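# Close the black case lid, leave the silver case untouched

## Task

Close the lid of the black case and keep that case lying flat. The silver case must stay closed, latched and lying flat on the right side. At the end, neither hand may be touching either case.

## Robot and tools

ROBOT. Two arms: left_arm with a left hand and right_arm with a right hand. The left hand is a mirror image of the right. Calibrated bases in the scene frame: left_arm at (+0.021, +0.362, +0.046) m, quat_wxyz (+1.000, 0, 0, +0.031). right_arm at (-0.035, -0.237, +0.027) m, quat_wxyz (+1.000, 0, 0, -0.004). A camera stand is fixed behind the arms. Cameras: cam_head_left, cam_head_right, cam_high, cam_left_wrist, cam_right_wrist, each 896x504 pixels.

FRAMES. Scene frame: the origin is at table-top height, halfway between the arms' nominal bases. +z is up, +x points out over the table, and +y points toward left_arm. Image sides do not match arm names. Reported positions (m) and quats (wxyz) are in this frame. Command offsets are instead taken along each arm's current Hand target axes. The hand point sits 0.05 m in front of the palm and 0.15 m from the wrist mount along the fingers. Its axes: +z along the straight fingers, +y out of the palm, +x across the palm. On the right hand +x points away from the thumb; on the left hand it points toward the thumb. Straight fingertips reach 0.06-0.07 m past the point along +z, and the fingers lie 0.06 m behind it along -y. A wrist bracket on the little-finger side can strike objects.

ROW LAYOUT. Every row holds 28 numbers, all in [-1, 1], and covers both arms even when only one moves. Order: left dx, dy, dz, rx, ry, rz; left thumb_turn, thumb_bend, index, middle, ring, little, force_limit, speed; then the same 14 for the right arm. Pose numbers are an offset, not a pose. They count from that arm's Hand target as it stood when the action or move began, never from the previous row. Scale: 1.0 = 0.6 m or 180 degrees. rx, ry, rz form a single rotation vector. Six zeros re-request the current Hand target. Hand numbers are absolute motor targets: -1 open/straight, +1 closed. thumb_turn +1 puts the thumb in front of the palm, opposite the fingers. force_limit runs from about 0 N at -1 to 10 N at +1 (15 N for the two thumb motors). speed runs from near zero at -1 to full at +0.48 and above. No value means 'keep as is'. To hold a hand unchanged, resend the last eight numbers actually run for it. If none have run yet, send hand_measured, then hand_force_limit and hand_speed.

TOOLS.
- execute_actions(actions, cameras): actions is a list of actions. Each action has up to 15 rows, one per 1/30 s step; a short table keeps its last row. An empty list returns camera images. cameras takes names, ["all"] or [].
- move(target, speed, blend, blocking, cameras): moves hand points in straight lines. target is one row, or a list of up to 15 rows whose offsets all count from the same starting Hand targets. speed is in m/s, 0.002-4.3, default 0.25; turn rate is capped at twice that in rad/s. It can be one value or one per target. blend is in m and rounds the corners of a list; 0 means stop at each target. blocking=false returns early while the motion continues. Moves last at least 0.5 s and at most 10 s. They do not avoid obstacles or the other arm. The result adds a move: line (done, off_target, moving, held, fault) and may note limits=paced (pose clipped) or limits=held (steps withheld).
- wait(seconds 0-10, cameras): lets time pass under the last commands.
- stop(cameras): brakes a running move.
- zoom_image(camera, region [x0, y0, x1, y1]): pixel box from the top-left, at most 504x504, on the newest image of that camera.
- show_instructions(): shows the reference pages.
- finished_scene(scene=1): ends the scene for good.

RESULTS. Per arm you get end_effector_position, end_effector_quat_wxyz and Hand target, the base for the next offsets. Other fields: joint positions, velocities (possibly shown as 'within noise') and torques. Torques include gravity, carry offsets and noise, and entries 3 and 4 wrap at ±28 N m. Hand fields follow the same six-motor order as the row. hand_measured gives positions on the target scale. hand_stopped_by is one of moving, target, force, stalled or fault. hand_load_n is positive when the finger is pushed open; a value near 0 after grasping means the grip was lost. execute_actions results also list some per-step positions.

BEHAVIOUR. Arms track loosely. Resting 1-3 cm (sometimes 5 cm) short of the command, usually low, is normal and does not signal contact. Resend the shortfall as an offset if needed. Commanded orientation is clipped to 40 degrees from the measured one each step. Paths near an arm's own base can flip its shoulder, so route around the base. To release a push, command back beyond the current hand point. Gripping with the thumb in front works for objects about 0.035-0.065 m thick, or handles down to about 0.025 m. For a gentle close use speed -0.94 or lower. To tighten, raise force_limit and send a target more closed than hand_measured. Joint ranges (rad): waist ±2.880, shoulder 0 to 3.142, elbow 0 to 3.019, wrist pitch -1.693 to 1.571, wrist yaw ±1.571, wrist roll ±2.094.

AVOID. Knocking anything off the table. Fast or hard impacts, especially on fixed or heavy things. Letting parts drop. Contact between the two arms or hands. Excess finger force. Holding strained poses long enough to overheat: MOTOR HOT appears at 85 °C, and at 100 °C the arm goes limp for 30-60 s. Do not disturb the silver case. Finish with both hands clear of both cases.

Each tool is called after "Emit:" as name(argument=value, ...) on one line, values as JSON.

Reference images:

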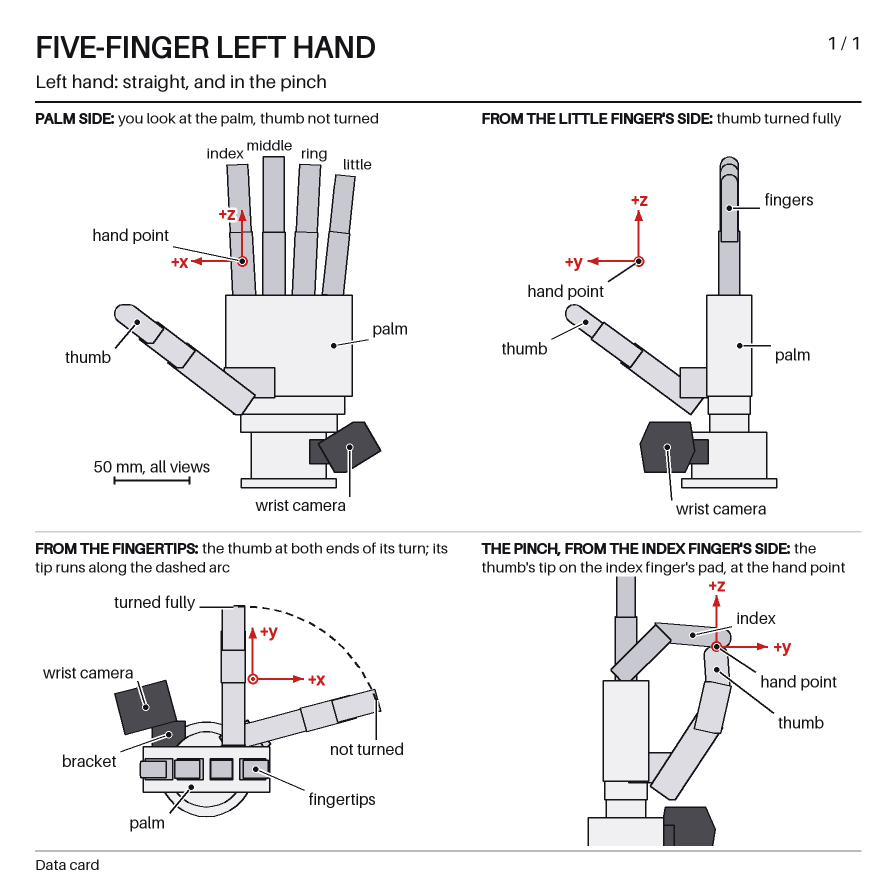

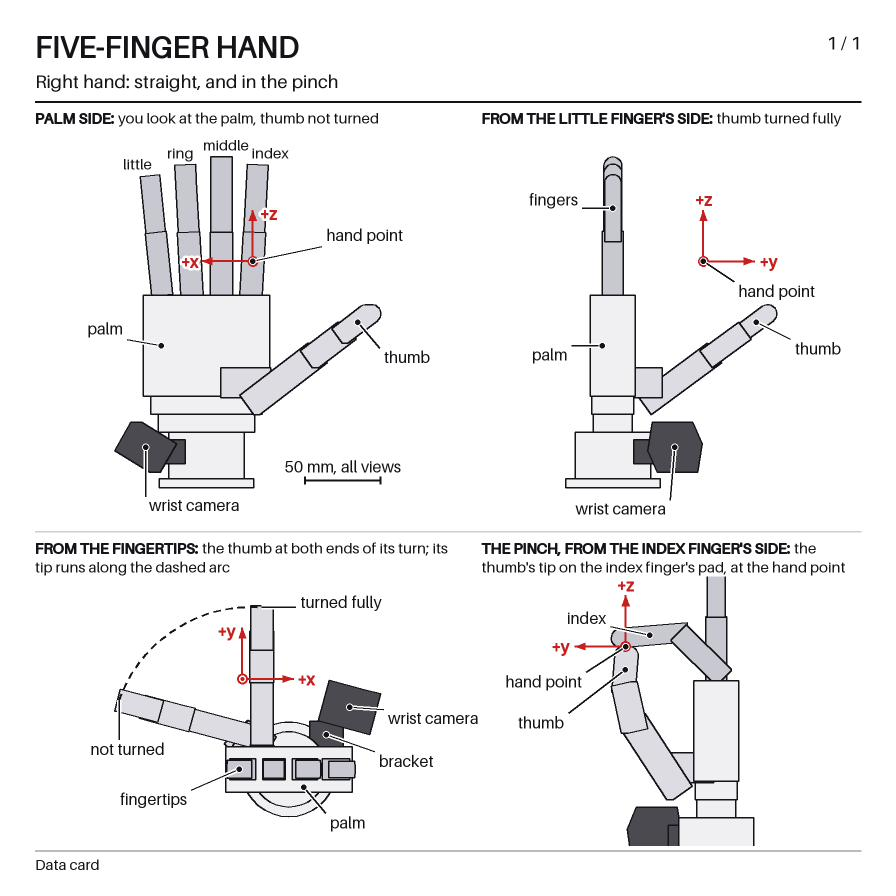

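## Session

Emit:
execute_actions(actions=[])

Scene clock: 0.00 s.
left_arm: end_effector_position=(+0.4794, -0.0637, +0.1414) hand_measured=(-1.000, -1.000, -1.000, -1.000, -1.000, -1.000) hand_load_n=(+0.0, +0.0, +0.0, +0.0, +0.0, +0.0) hand_stopped_by=(target, target, target, target, target, target) hand_force_limit=0.00 hand_speed=-0.80 end_effector_quat_wxyz=(-0.006, -0.417, +0.909, +0.028) | right_arm: end_effector_position=(+0.2960, -0.0568, +0.1184) hand_measured=(-1.000, -1.000, -1.000, -1.000, -1.000, -1.000) hand_load_n=(+0.0, -0.5, +0.0, +0.0, +0.0, +0.5) hand_stopped_by=(target, target, target, target, target, target) hand_force_limit=0.00 hand_speed=-0.80 end_effector_quat_wxyz=(-0.229, +0.682, -0.629, -0.295)
Joint positions: left_arm=[-0.765 2.275 2.235 -1.586 -0.013 0.007] | right_arm=[0.084 1.631 1.003 -1.028 -0.763 -0.039]
Joint velocities: within noise
Joint torques (N m): no reading
Heat: left arm: hottest shoulder 33 °C; right arm: hottest waist 33 °C.
Hand target: left_arm +0.4842, -0.0677, +0.1466; -0.002, -0.417, +0.909, +0.019 | right_arm +0.3035, -0.0562, +0.1227; -0.236, +0.684, -0.627, -0.289

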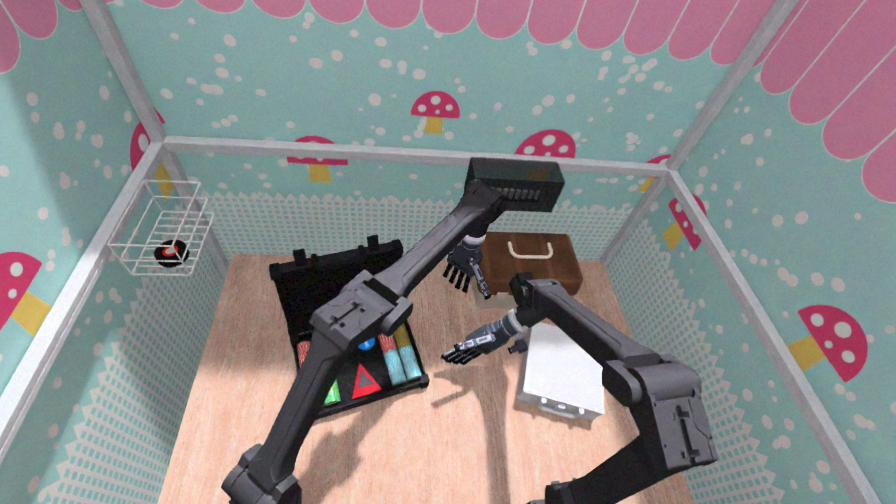

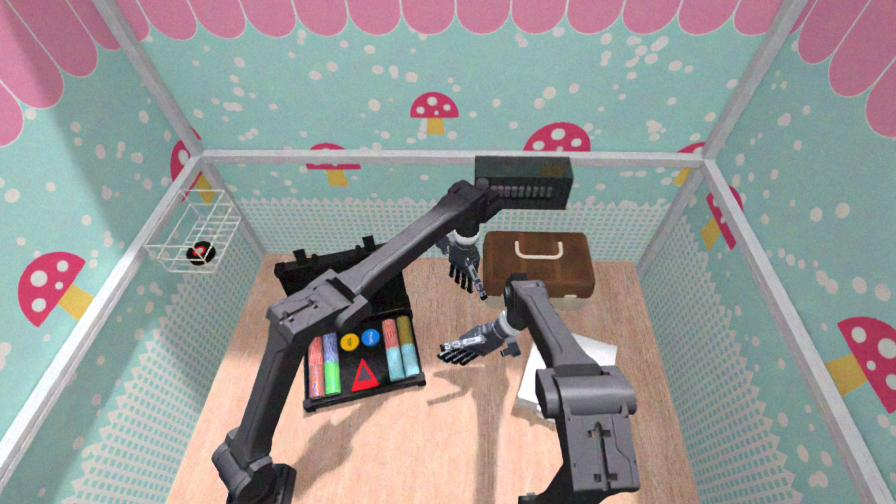

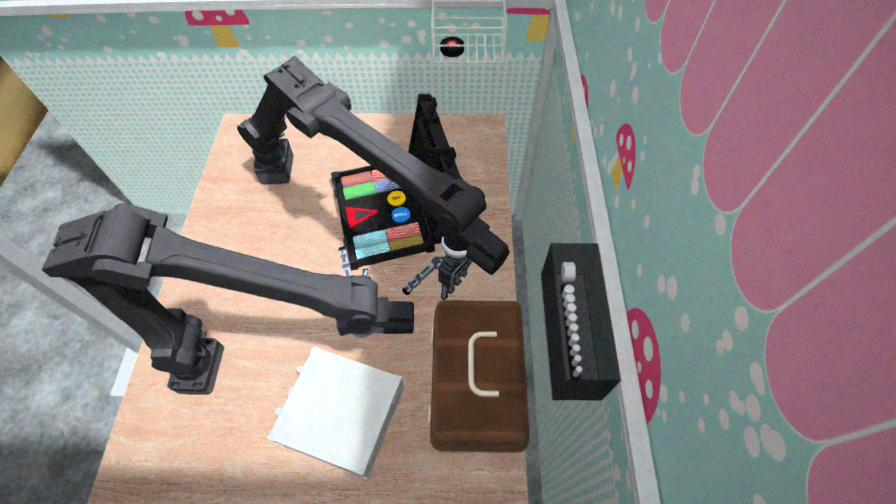

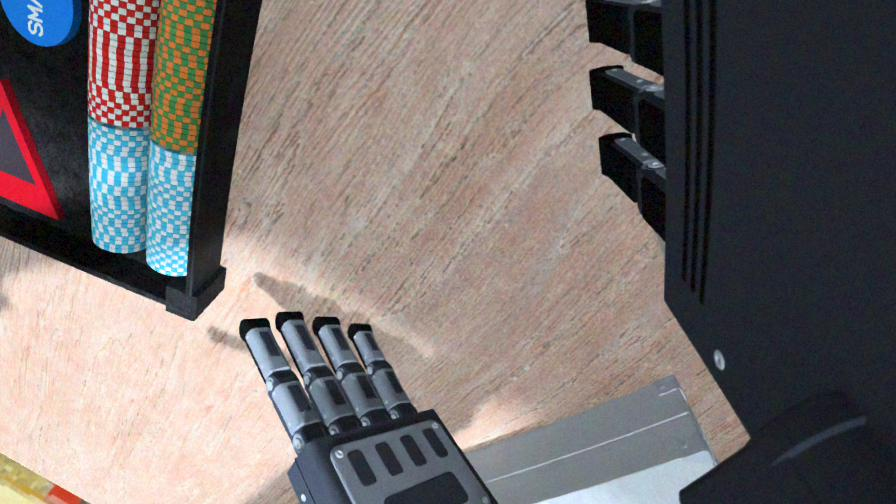

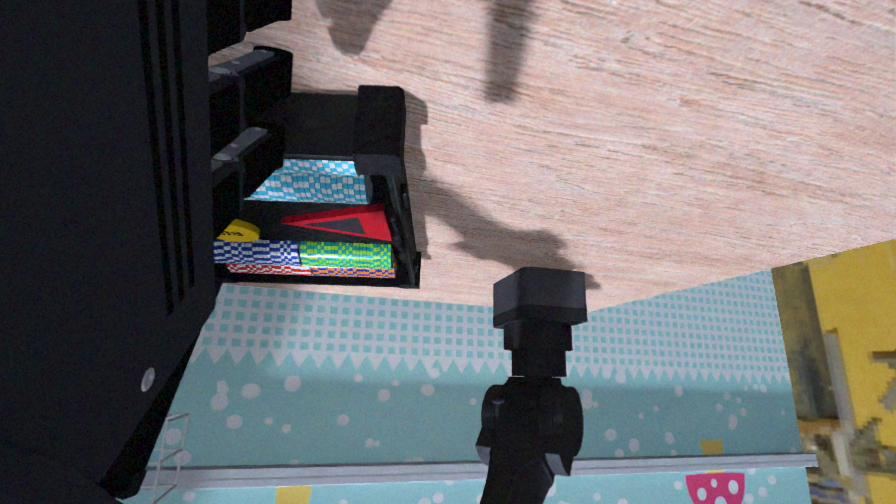

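Emit:
zoom_image(camera="cam_high", region=[220, 70, 560, 320])

Emit:
zoom_image(camera="cam_head_right", region=[240, 200, 520, 430])

Emit:
zoom_image(camera="cam_head_left", region=[220, 200, 620, 430])

Scaled by 1.482 from the camera's 896x504 image, which has a finer 1280x720 frame.

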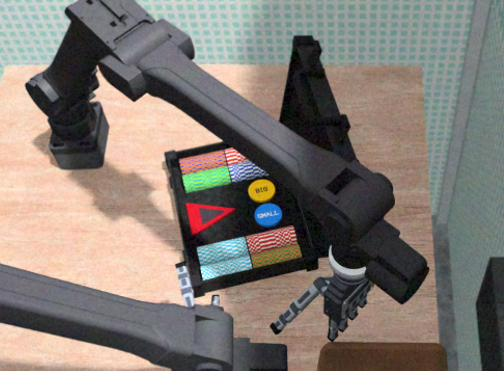

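Scaled by 1.800 from the camera's 896x504 image, which has a finer 1280x720 frame.

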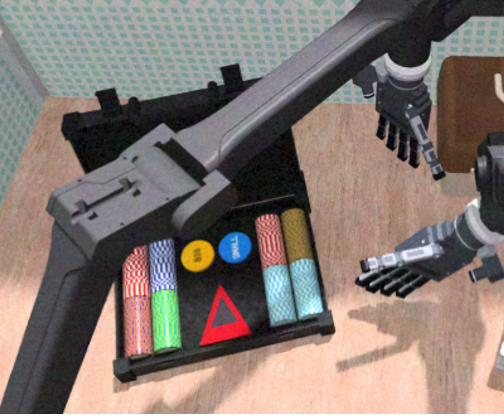

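Scaled by 1.260 from the camera's 896x504 image, which has a finer 1280x720 frame.

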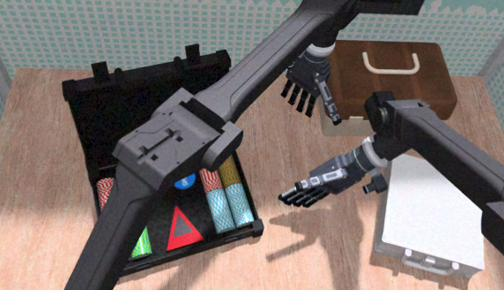

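Emit:
move(target=[0,0,-0.333,0,0,0,-1,-1,-1,-1,-1,-1,0,-0.8,-0.052,0.032,-0.294,0,0,0,-1,-1,-1,-1,-1,-1,0,-0.8], cameras=["all"])

Scene clock: 18.67 s.
left_arm: end_effector_position=(+0.4820, -0.0694, +0.3415) hand_measured=(-1.000, -1.000, -1.000, -1.000, -1.000, -1.000) hand_load_n=(+0.0, +0.0, +0.0, +0.0, +0.0, +0.0) hand_stopped_by=(target, target, target, target, target, target) hand_force_limit=0.00 hand_speed=-0.80 end_effector_quat_wxyz=(+0.057, -0.414, +0.900, -0.122) | right_arm: end_effector_position=(+0.2909, -0.1517, +0.2605) hand_measured=(-1.000, -1.000, -1.000, -1.000, -1.000, -1.000) hand_load_n=(+0.0, +0.0, +0.0, +0.0, +0.0, +0.0) hand_stopped_by=(target, target, target, target, target, target) hand_force_limit=0.00 hand_speed=-0.80 end_effector_quat_wxyz=(-0.225, +0.675, -0.633, -0.305)
Joint positions: left_arm=[-0.765 2.067 2.438 -1.673 0 0.005] | right_arm=[-0.148 1.518 1.262 -1.632 -0.723 -0.342]
Joint torques (N m): left_arm=[0.26 -22.48 12.81 0.25 0.23 -0.27] | right_arm=[-0.56 -12.22 10.7 -0.61 -0.48 -0.11]
Heat: left arm: hottest shoulder 37 °C; right arm: hottest waist 33 °C.
Hand target: left_arm +0.4879, -0.0743, +0.3461; -0.002, -0.417, +0.909, +0.019 | right_arm +0.3006, -0.1567, +0.2723; -0.236, +0.684, -0.627, -0.289
Off the commanded pose: left_arm 0.009 m, 17 deg | right_arm 0.016 m, 3 deg.
joint sent to its limit (left arm) — joint 4 (wrist pitch), lower limit. The joint targets are off in orientation, not in position.
move: off_target (left_arm, right_arm)

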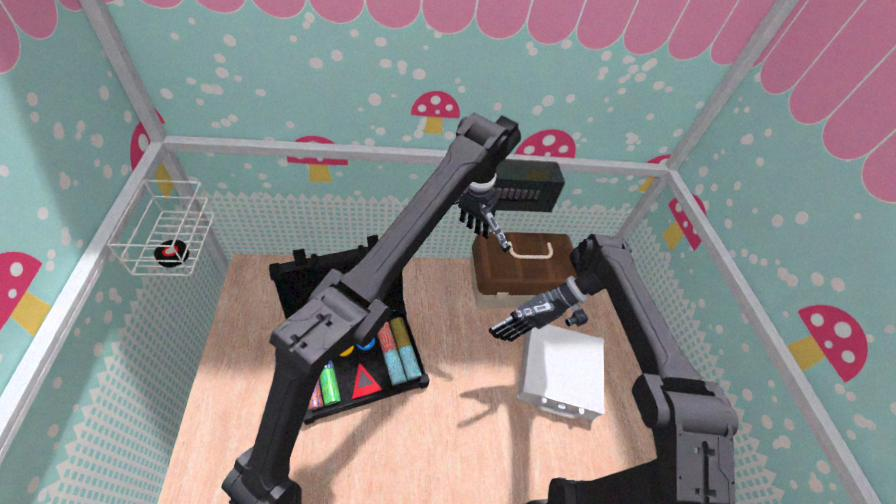

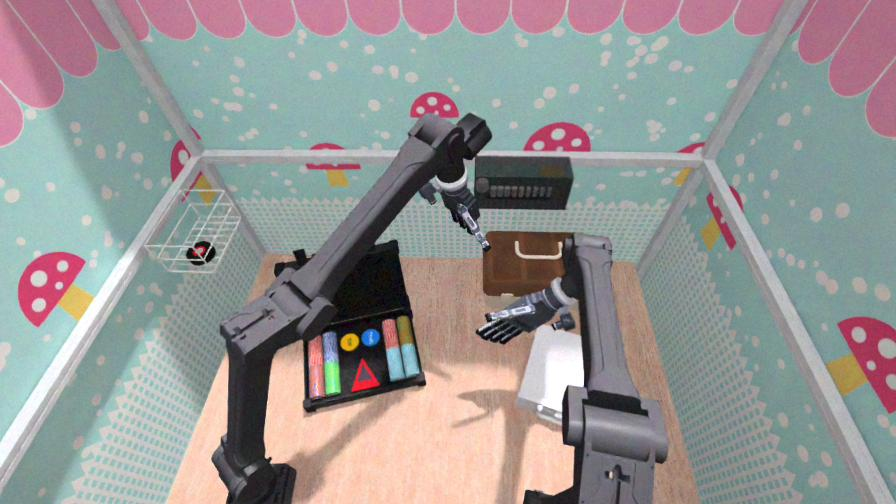

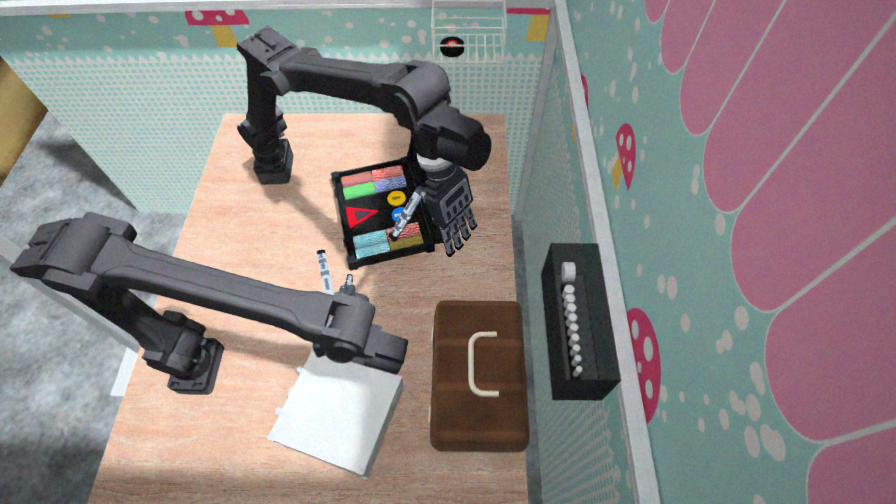

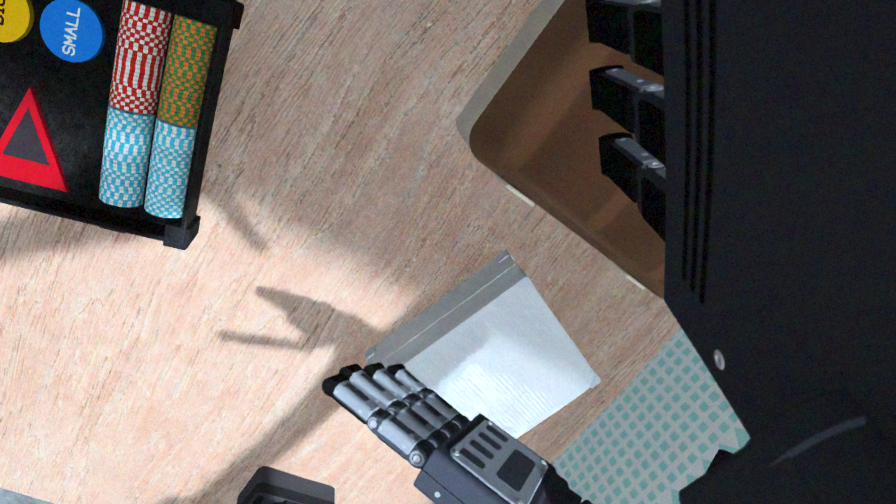

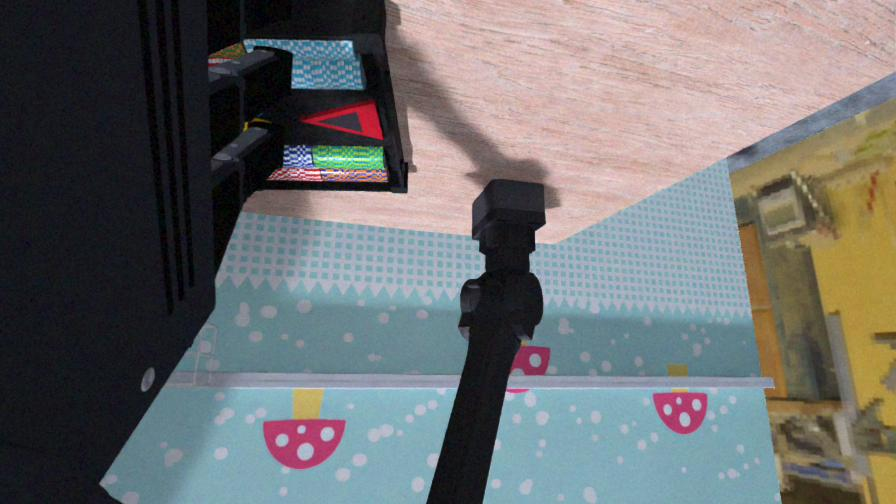

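Emit:
move(target=[[-0.02,0.474,-0.023,0,0,0,-1,-1,-1,-1,-1,-1,0,-0.8,0,0,0,0,0,0,-1,-1,-1,-1,-1,-1,0,-0.8],[-0.378,0.671,-0.023,0,0,-0.24,-1,-1,-1,-1,-1,-1,0,-0.8,0,0,0,0,0,0,-1,-1,-1,-1,-1,-1,0,-0.8],[-0.516,0.92,-0.023,0,0,-0.422,-1,-1,-1,-1,-1,-1,0,-0.8,0,0,0,0,0,0,-1,-1,-1,-1,-1,-1,0,-0.8]], blend=[0.05,0.05,0], cameras=["all"])

Scene clock: 51.80 s.
left_arm: end_effector_position=(+0.2744, +0.5160, +0.3807) hand_measured=(-1.000, -1.000, -1.000, -1.000, -1.000, -1.000) hand_load_n=(+0.0, +0.0, +0.0, +0.0, +0.0, +0.0) hand_stopped_by=(target, target, target, target, target, target) hand_force_limit=0.00 hand_speed=-0.80 end_effector_quat_wxyz=(-0.080, +0.886, -0.456, +0.029) | right_arm: end_effector_position=(+0.2909, -0.1517, +0.2605) hand_measured=(-1.000, -1.000, -1.000, -1.000, -1.000, -1.000) hand_load_n=(+0.0, +0.0, +0.0, +0.0, +0.0, +0.0) hand_stopped_by=(target, target, target, target, target, target) hand_force_limit=0.00 hand_speed=-0.80 end_effector_quat_wxyz=(-0.225, +0.676, -0.632, -0.305)
Joint positions: left_arm=[0.573 1.183 1.455 -1.673 -0.019 0.018] | right_arm=[-0.148 1.518 1.262 -1.632 -0.723 -0.343]
Joint torques (N m): left_arm=[1.44 -9.17 10.22 0.23 0.05 0.01] | right_arm=[-0.56 -12.16 10.71 -0.62 -0.49 -0.1]
Heat: left arm: hottest shoulder 37 °C; right arm: hottest elbow 35 °C.
Hand target: left_arm +0.2719, +0.5197, +0.3839; -0.010, +0.888, -0.460, -0.016 | right_arm +0.3006, -0.1567, +0.2722; -0.236, +0.684, -0.627, -0.289
Off the commanded pose: left_arm 0.005 m, 10 deg | right_arm 0.016 m, 2 deg.
joint sent to its limit (left arm) — joint 4 (wrist pitch), lower limit. The joint targets are off in orientation, not in position.
move: off_target (left_arm, right_arm)

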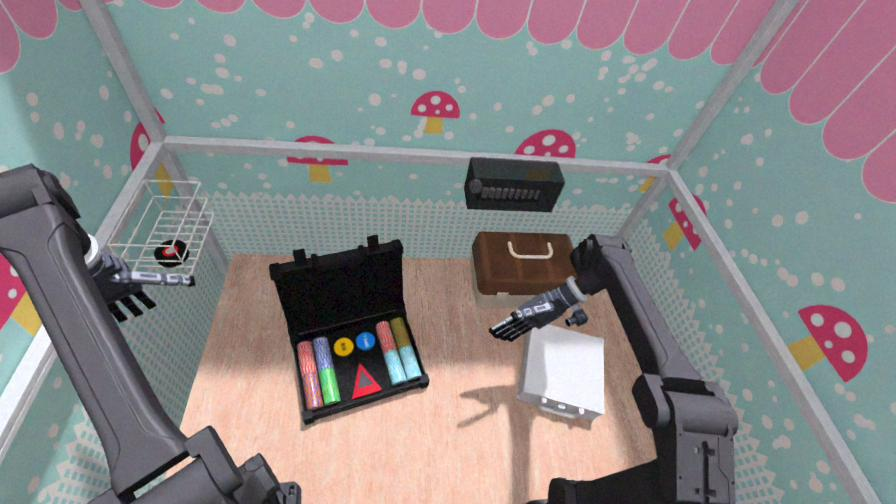

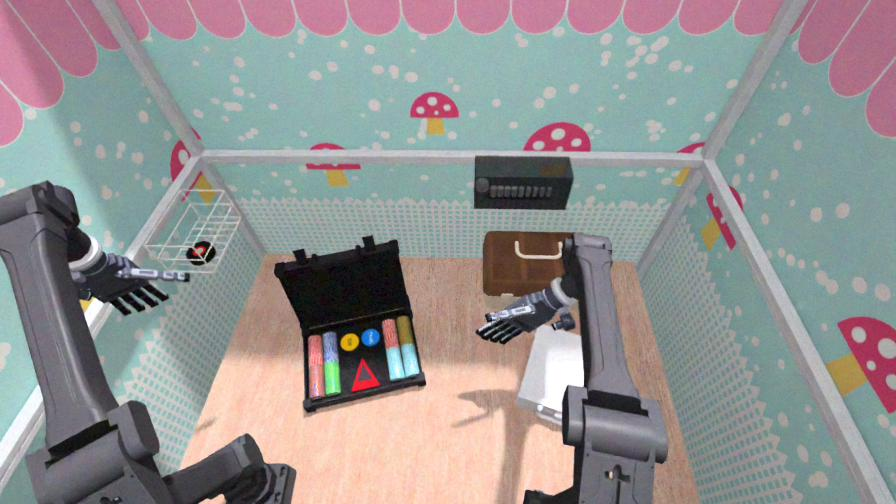

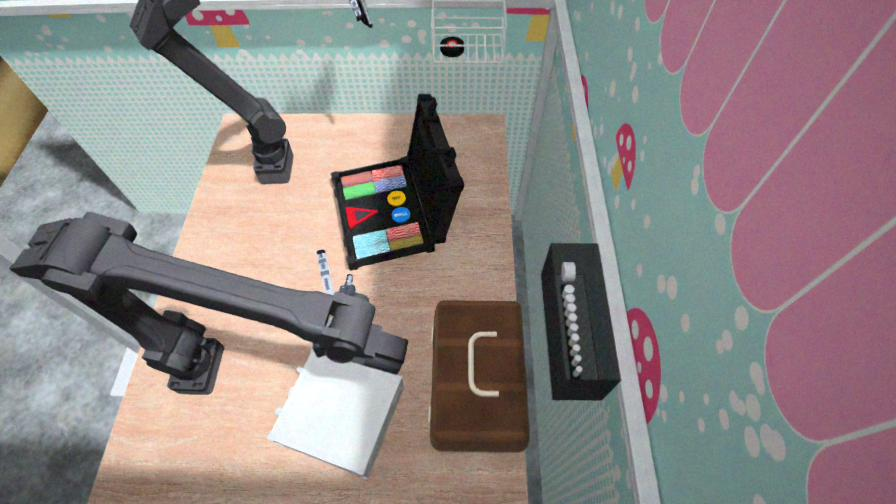

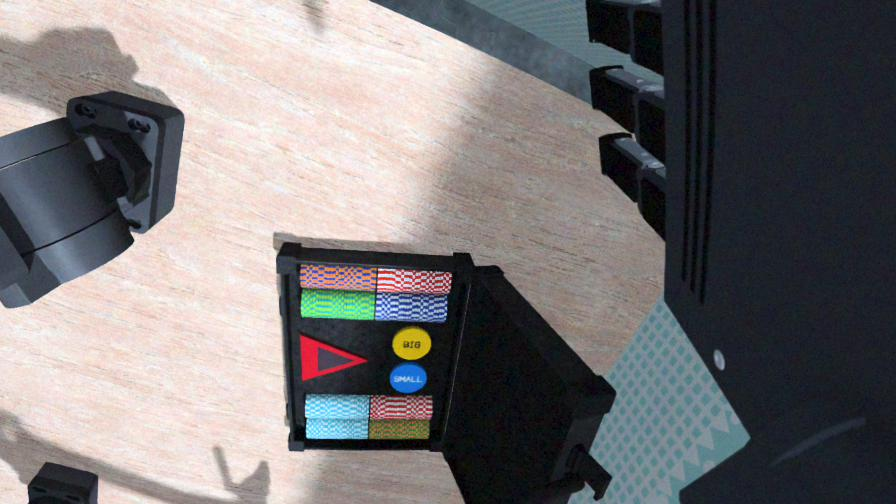

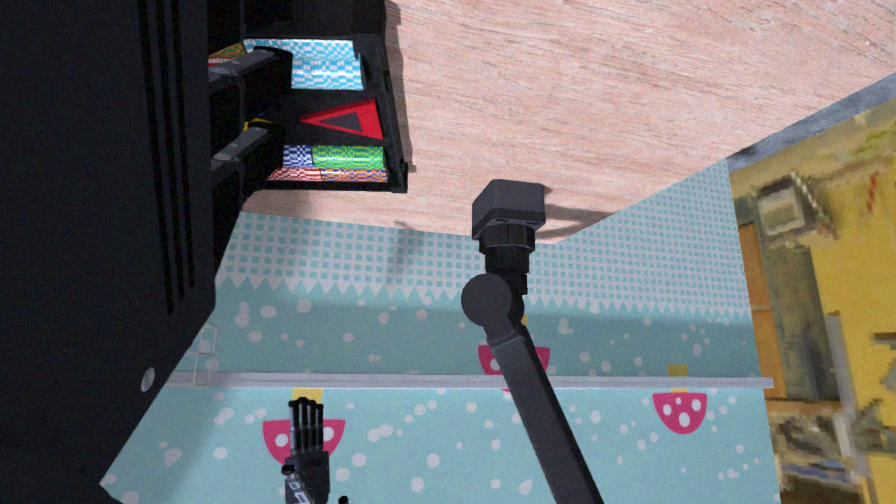

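Clear view. Zoom.

Emit:
zoom_image(camera="cam_head_left", region=[250, 220, 450, 440])

Emit:
zoom_image(camera="cam_head_right", region=[250, 220, 450, 440])

Emit:
zoom_image(camera="cam_high", region=[310, 80, 500, 280])

Emit:
zoom_image(camera="cam_left_wrist", region=[260, 220, 640, 504])

Emit:
zoom_image(camera="cam_high", region=[250, 300, 450, 490])

Scaled by 2.291 from the camera's 896x504 image, which has a finer 1280x720 frame.

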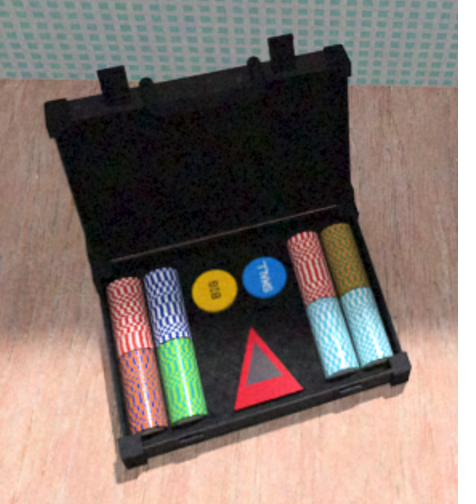

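Scaled by 2.291 from the camera's 896x504 image, which has a finer 1280x720 frame.

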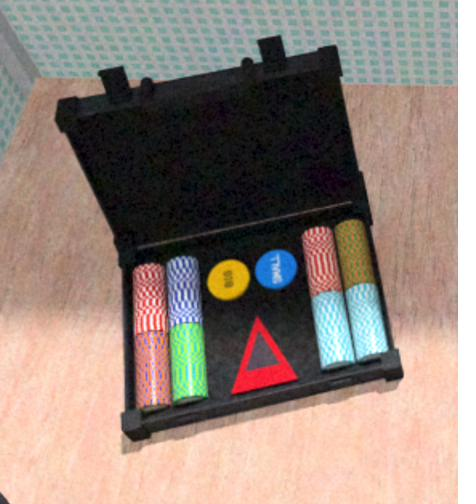

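Scaled by 2.520 from the camera's 896x504 image, which has a finer 1280x720 frame.

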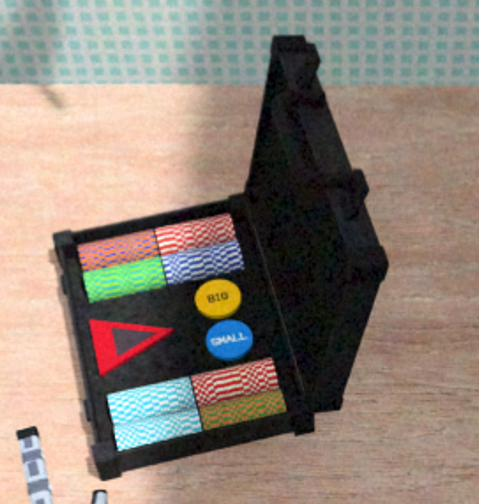

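Scaled by 1.326 from the camera's 896x504 image, which has a finer 1280x720 frame.

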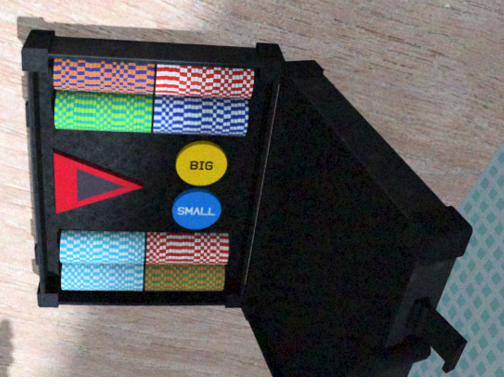

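Scaled by 2.520 from the camera's 896x504 image, which has a finer 1280x720 frame.

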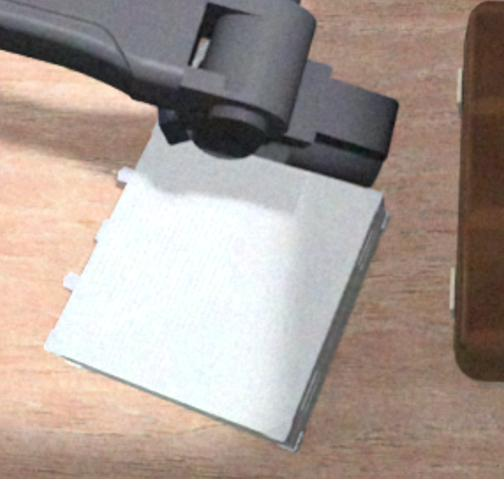

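Emit:
move(target=[0,0,0,0,0,0,-1,-1,-1,-1,-1,-1,0,-0.8,-0.098,-0.063,0.277,0.0783,-0.16,-0.252,-1,-1,-1,-1,-1,-1,0,-0.8], cameras=["all"])

Scene clock: 91.27 s.
left_arm: end_effector_position=(+0.2744, +0.5161, +0.3807) hand_measured=(-1.000, -1.000, -1.000, -1.000, -1.000, -1.000) hand_load_n=(+0.0, +0.0, +0.0, +0.0, +0.0, +0.0) hand_stopped_by=(target, target, target, target, target, target) hand_force_limit=0.00 hand_speed=-0.80 end_effector_quat_wxyz=(-0.080, +0.885, -0.457, +0.029) | right_arm: end_effector_position=(+0.3190, +0.0002, +0.1962) hand_measured=(-1.000, -1.000, -1.000, -1.000, -1.000, -1.000) hand_load_n=(+0.0, +0.0, +0.0, +0.0, +0.0, +0.0) hand_stopped_by=(target, target, target, target, target, target) hand_force_limit=0.00 hand_speed=-0.80 end_effector_quat_wxyz=(-0.554, +0.748, -0.268, -0.249)
Joint positions: left_arm=[0.573 1.183 1.455 -1.673 -0.019 0.018] | right_arm=[0.149 1.577 1.04 -0.813 -1.298 -0.575]
Joint torques (N m): left_arm=[0.56 -8.41 10.3 0.08 -0.03 0.08] | right_arm=[0.56 -11.58 7.24 1.09 -1.03 0.14]
Heat: left arm: hottest shoulder 35 °C; right arm: hottest elbow 37 °C.
Hand target: left_arm +0.2719, +0.5197, +0.3839; -0.010, +0.888, -0.460, -0.016 | right_arm +0.3189, +0.0035, +0.1916; -0.551, +0.746, -0.271, -0.257
Off the commanded pose: left_arm 0.005 m, 10 deg | right_arm 0.006 m, 1 deg.
joint sent to its limit (left arm) — joint 4 (wrist pitch), lower limit. The joint targets are off in orientation, not in position.
move: off_target (left_arm)

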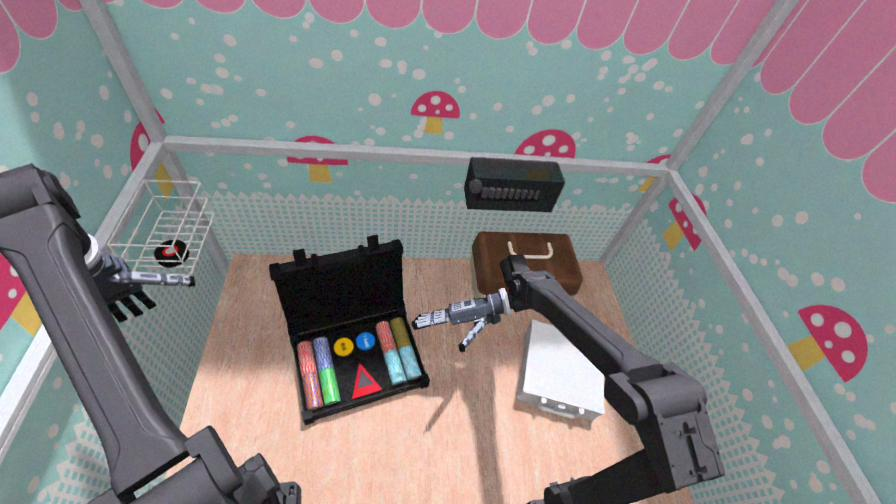

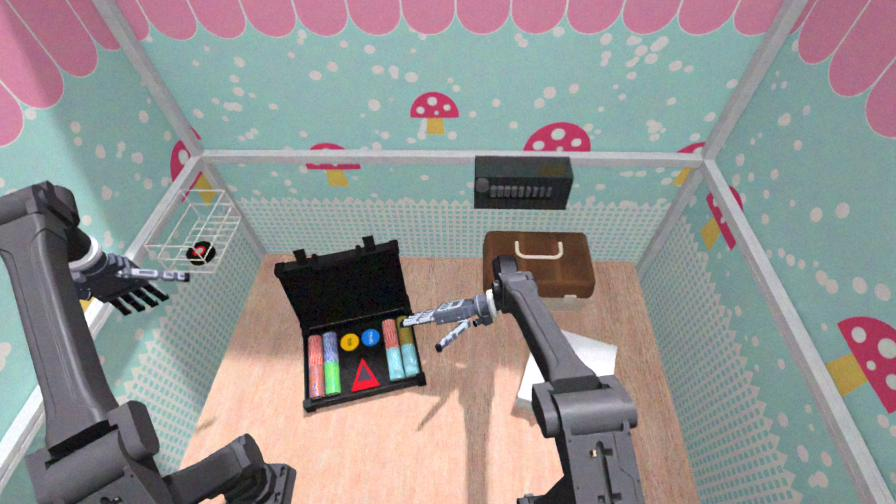

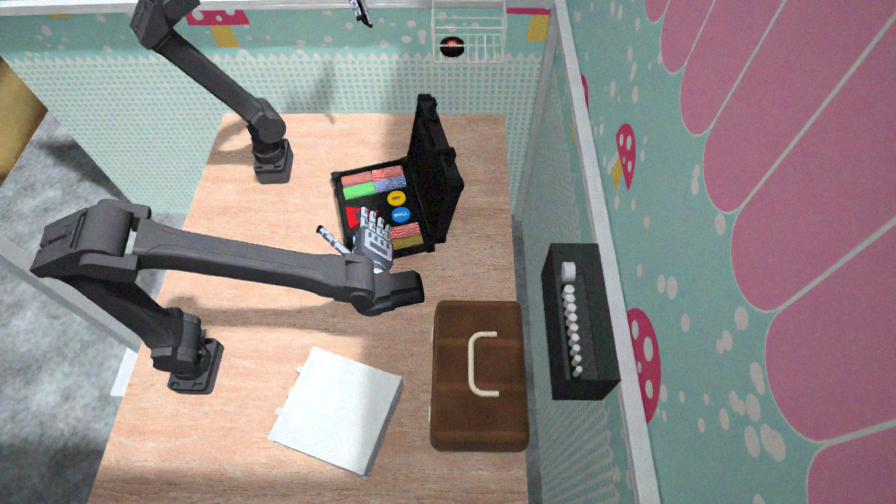

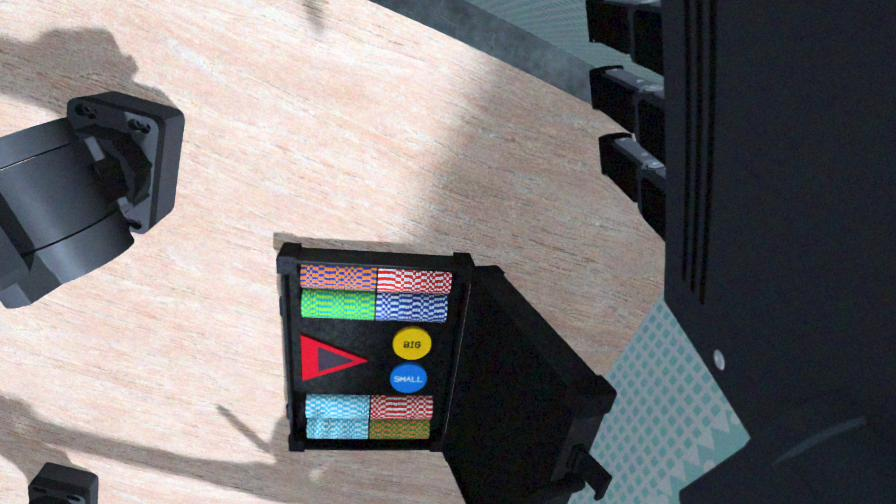

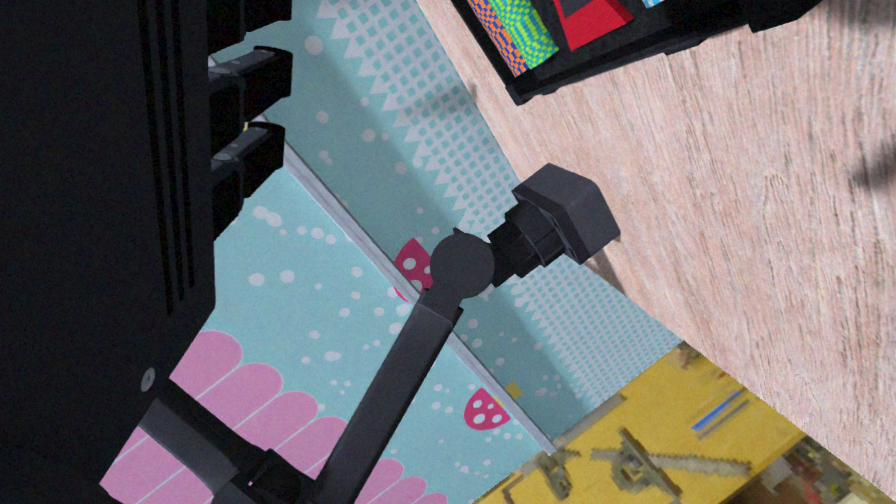

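Emit:
move(target=[[0.143,-0.058,-0.11,0,0,0,-1,-1,-1,-1,-1,-1,0,-0.8,0,0,0,0,0,0,-1,-1,-1,-1,-1,-1,0,-0.8],[0.722,-0.099,-0.093,0,0,0.111,-1,-1,-1,-1,-1,-1,0,-0.8,0,0,0,0,0,0,-1,-1,-1,-1,-1,-1,0,-0.8]], blend=[0.05,0], cameras=["all"])

Scene clock: 102.10 s.
left_arm: end_effector_position=(+0.5635, +0.2018, +0.4082) hand_measured=(-1.000, -1.000, -1.000, -1.000, -1.000, -1.000) hand_load_n=(+0.0, +0.0, +0.0, +0.0, +0.0, +0.0) hand_stopped_by=(target, target, target, target, target, target) hand_force_limit=0.00 hand_speed=-0.80 end_effector_quat_wxyz=(-0.061, +0.790, -0.597, +0.130) | right_arm: end_effector_position=(+0.3190, +0.0002, +0.1963) hand_measured=(-1.000, -1.000, -1.000, -1.000, -1.000, -1.000) hand_load_n=(+0.0, -0.5, +0.0, +0.0, +0.0, +0.0) hand_stopped_by=(target, target, target, target, target, target) hand_force_limit=0.00 hand_speed=-0.80 end_effector_quat_wxyz=(-0.553, +0.748, -0.268, -0.250)
Joint positions: left_arm=[-0.25 1.795 2.185 -1.674 0.006 -0.466] | right_arm=[0.149 1.577 1.04 -0.813 -1.298 -0.573]
Joint torques (N m): left_arm=[-0.21 -18.67 13.97 0.38 0.17 -0.22] | right_arm=[0.56 -11.63 7.21 1.05 -1.03 0.18]
Heat: left arm: hottest shoulder 35 °C; right arm: hottest elbow 35 °C.
Hand target: left_arm +0.5714, +0.1984, +0.4233; -0.007, +0.795, -0.607, -0.018 | right_arm +0.3188, +0.0035, +0.1916; -0.551, +0.746, -0.272, -0.258
Off the commanded pose: left_arm 0.017 m, 18 deg | right_arm 0.006 m, 1 deg.
joint sent to its limit (left arm) — joint 4 (wrist pitch), lower limit. The joint targets are off in orientation, not in position.
move: off_target (left_arm)

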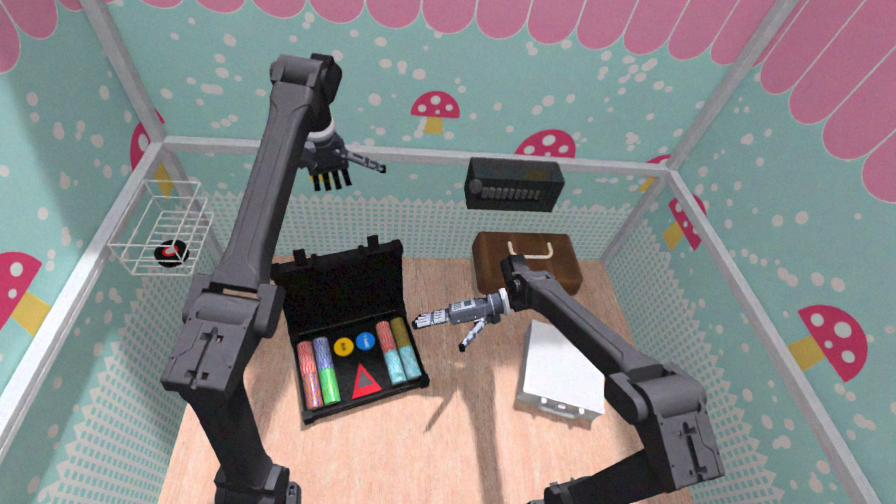

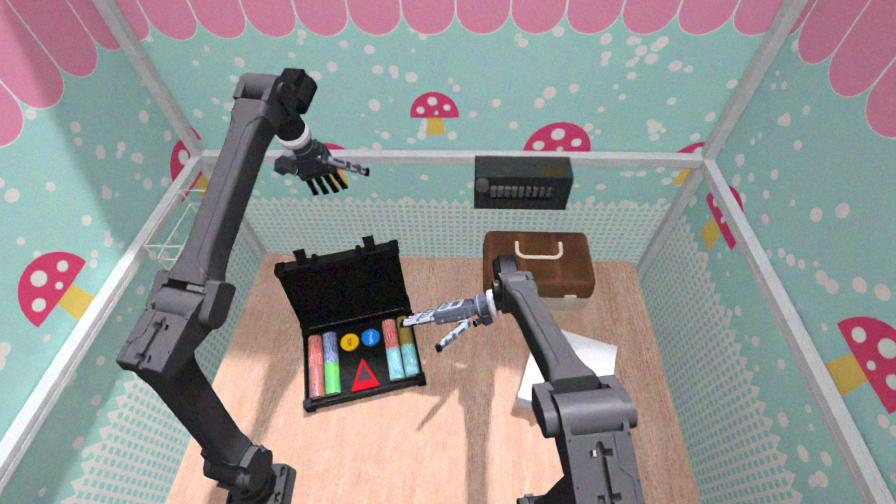

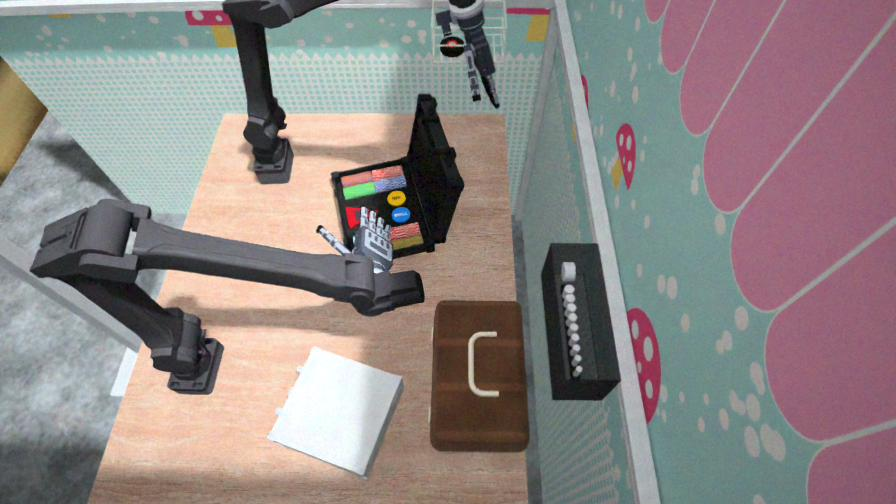

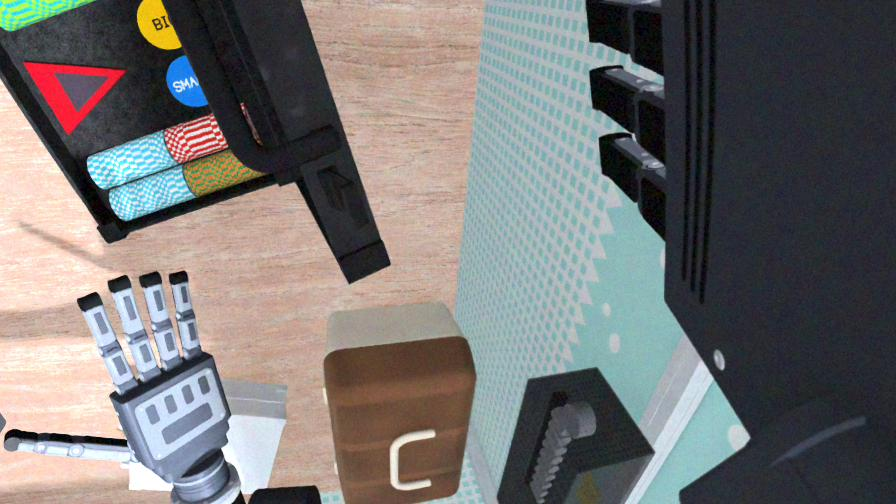

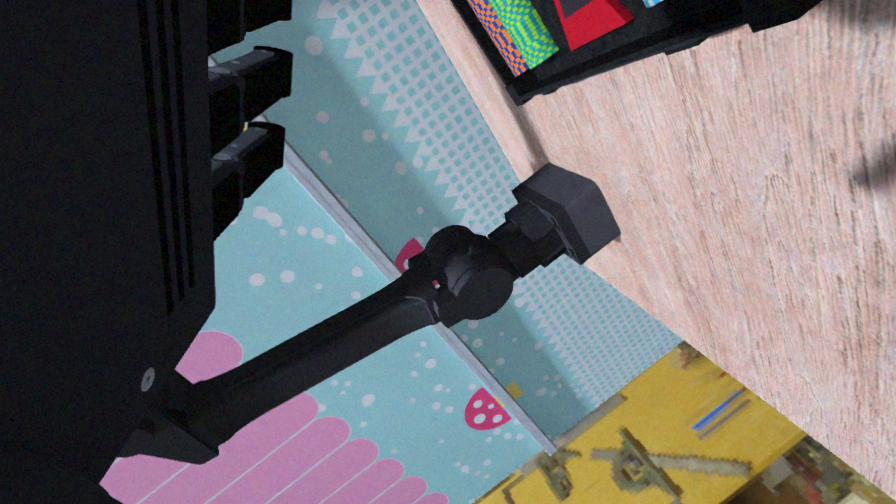

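Emit:
zoom_image(camera="cam_left_wrist", region=[60, 0, 500, 320])

Scaled by 1.145 from the camera's 896x504 image, which has a finer 1280x720 frame.

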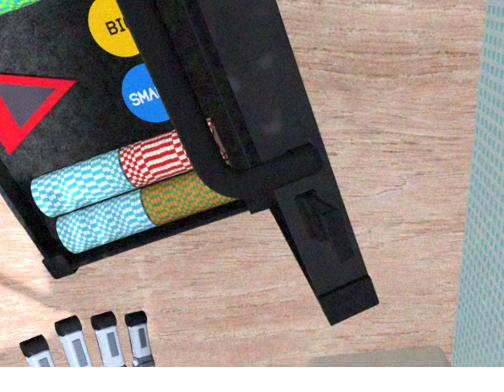

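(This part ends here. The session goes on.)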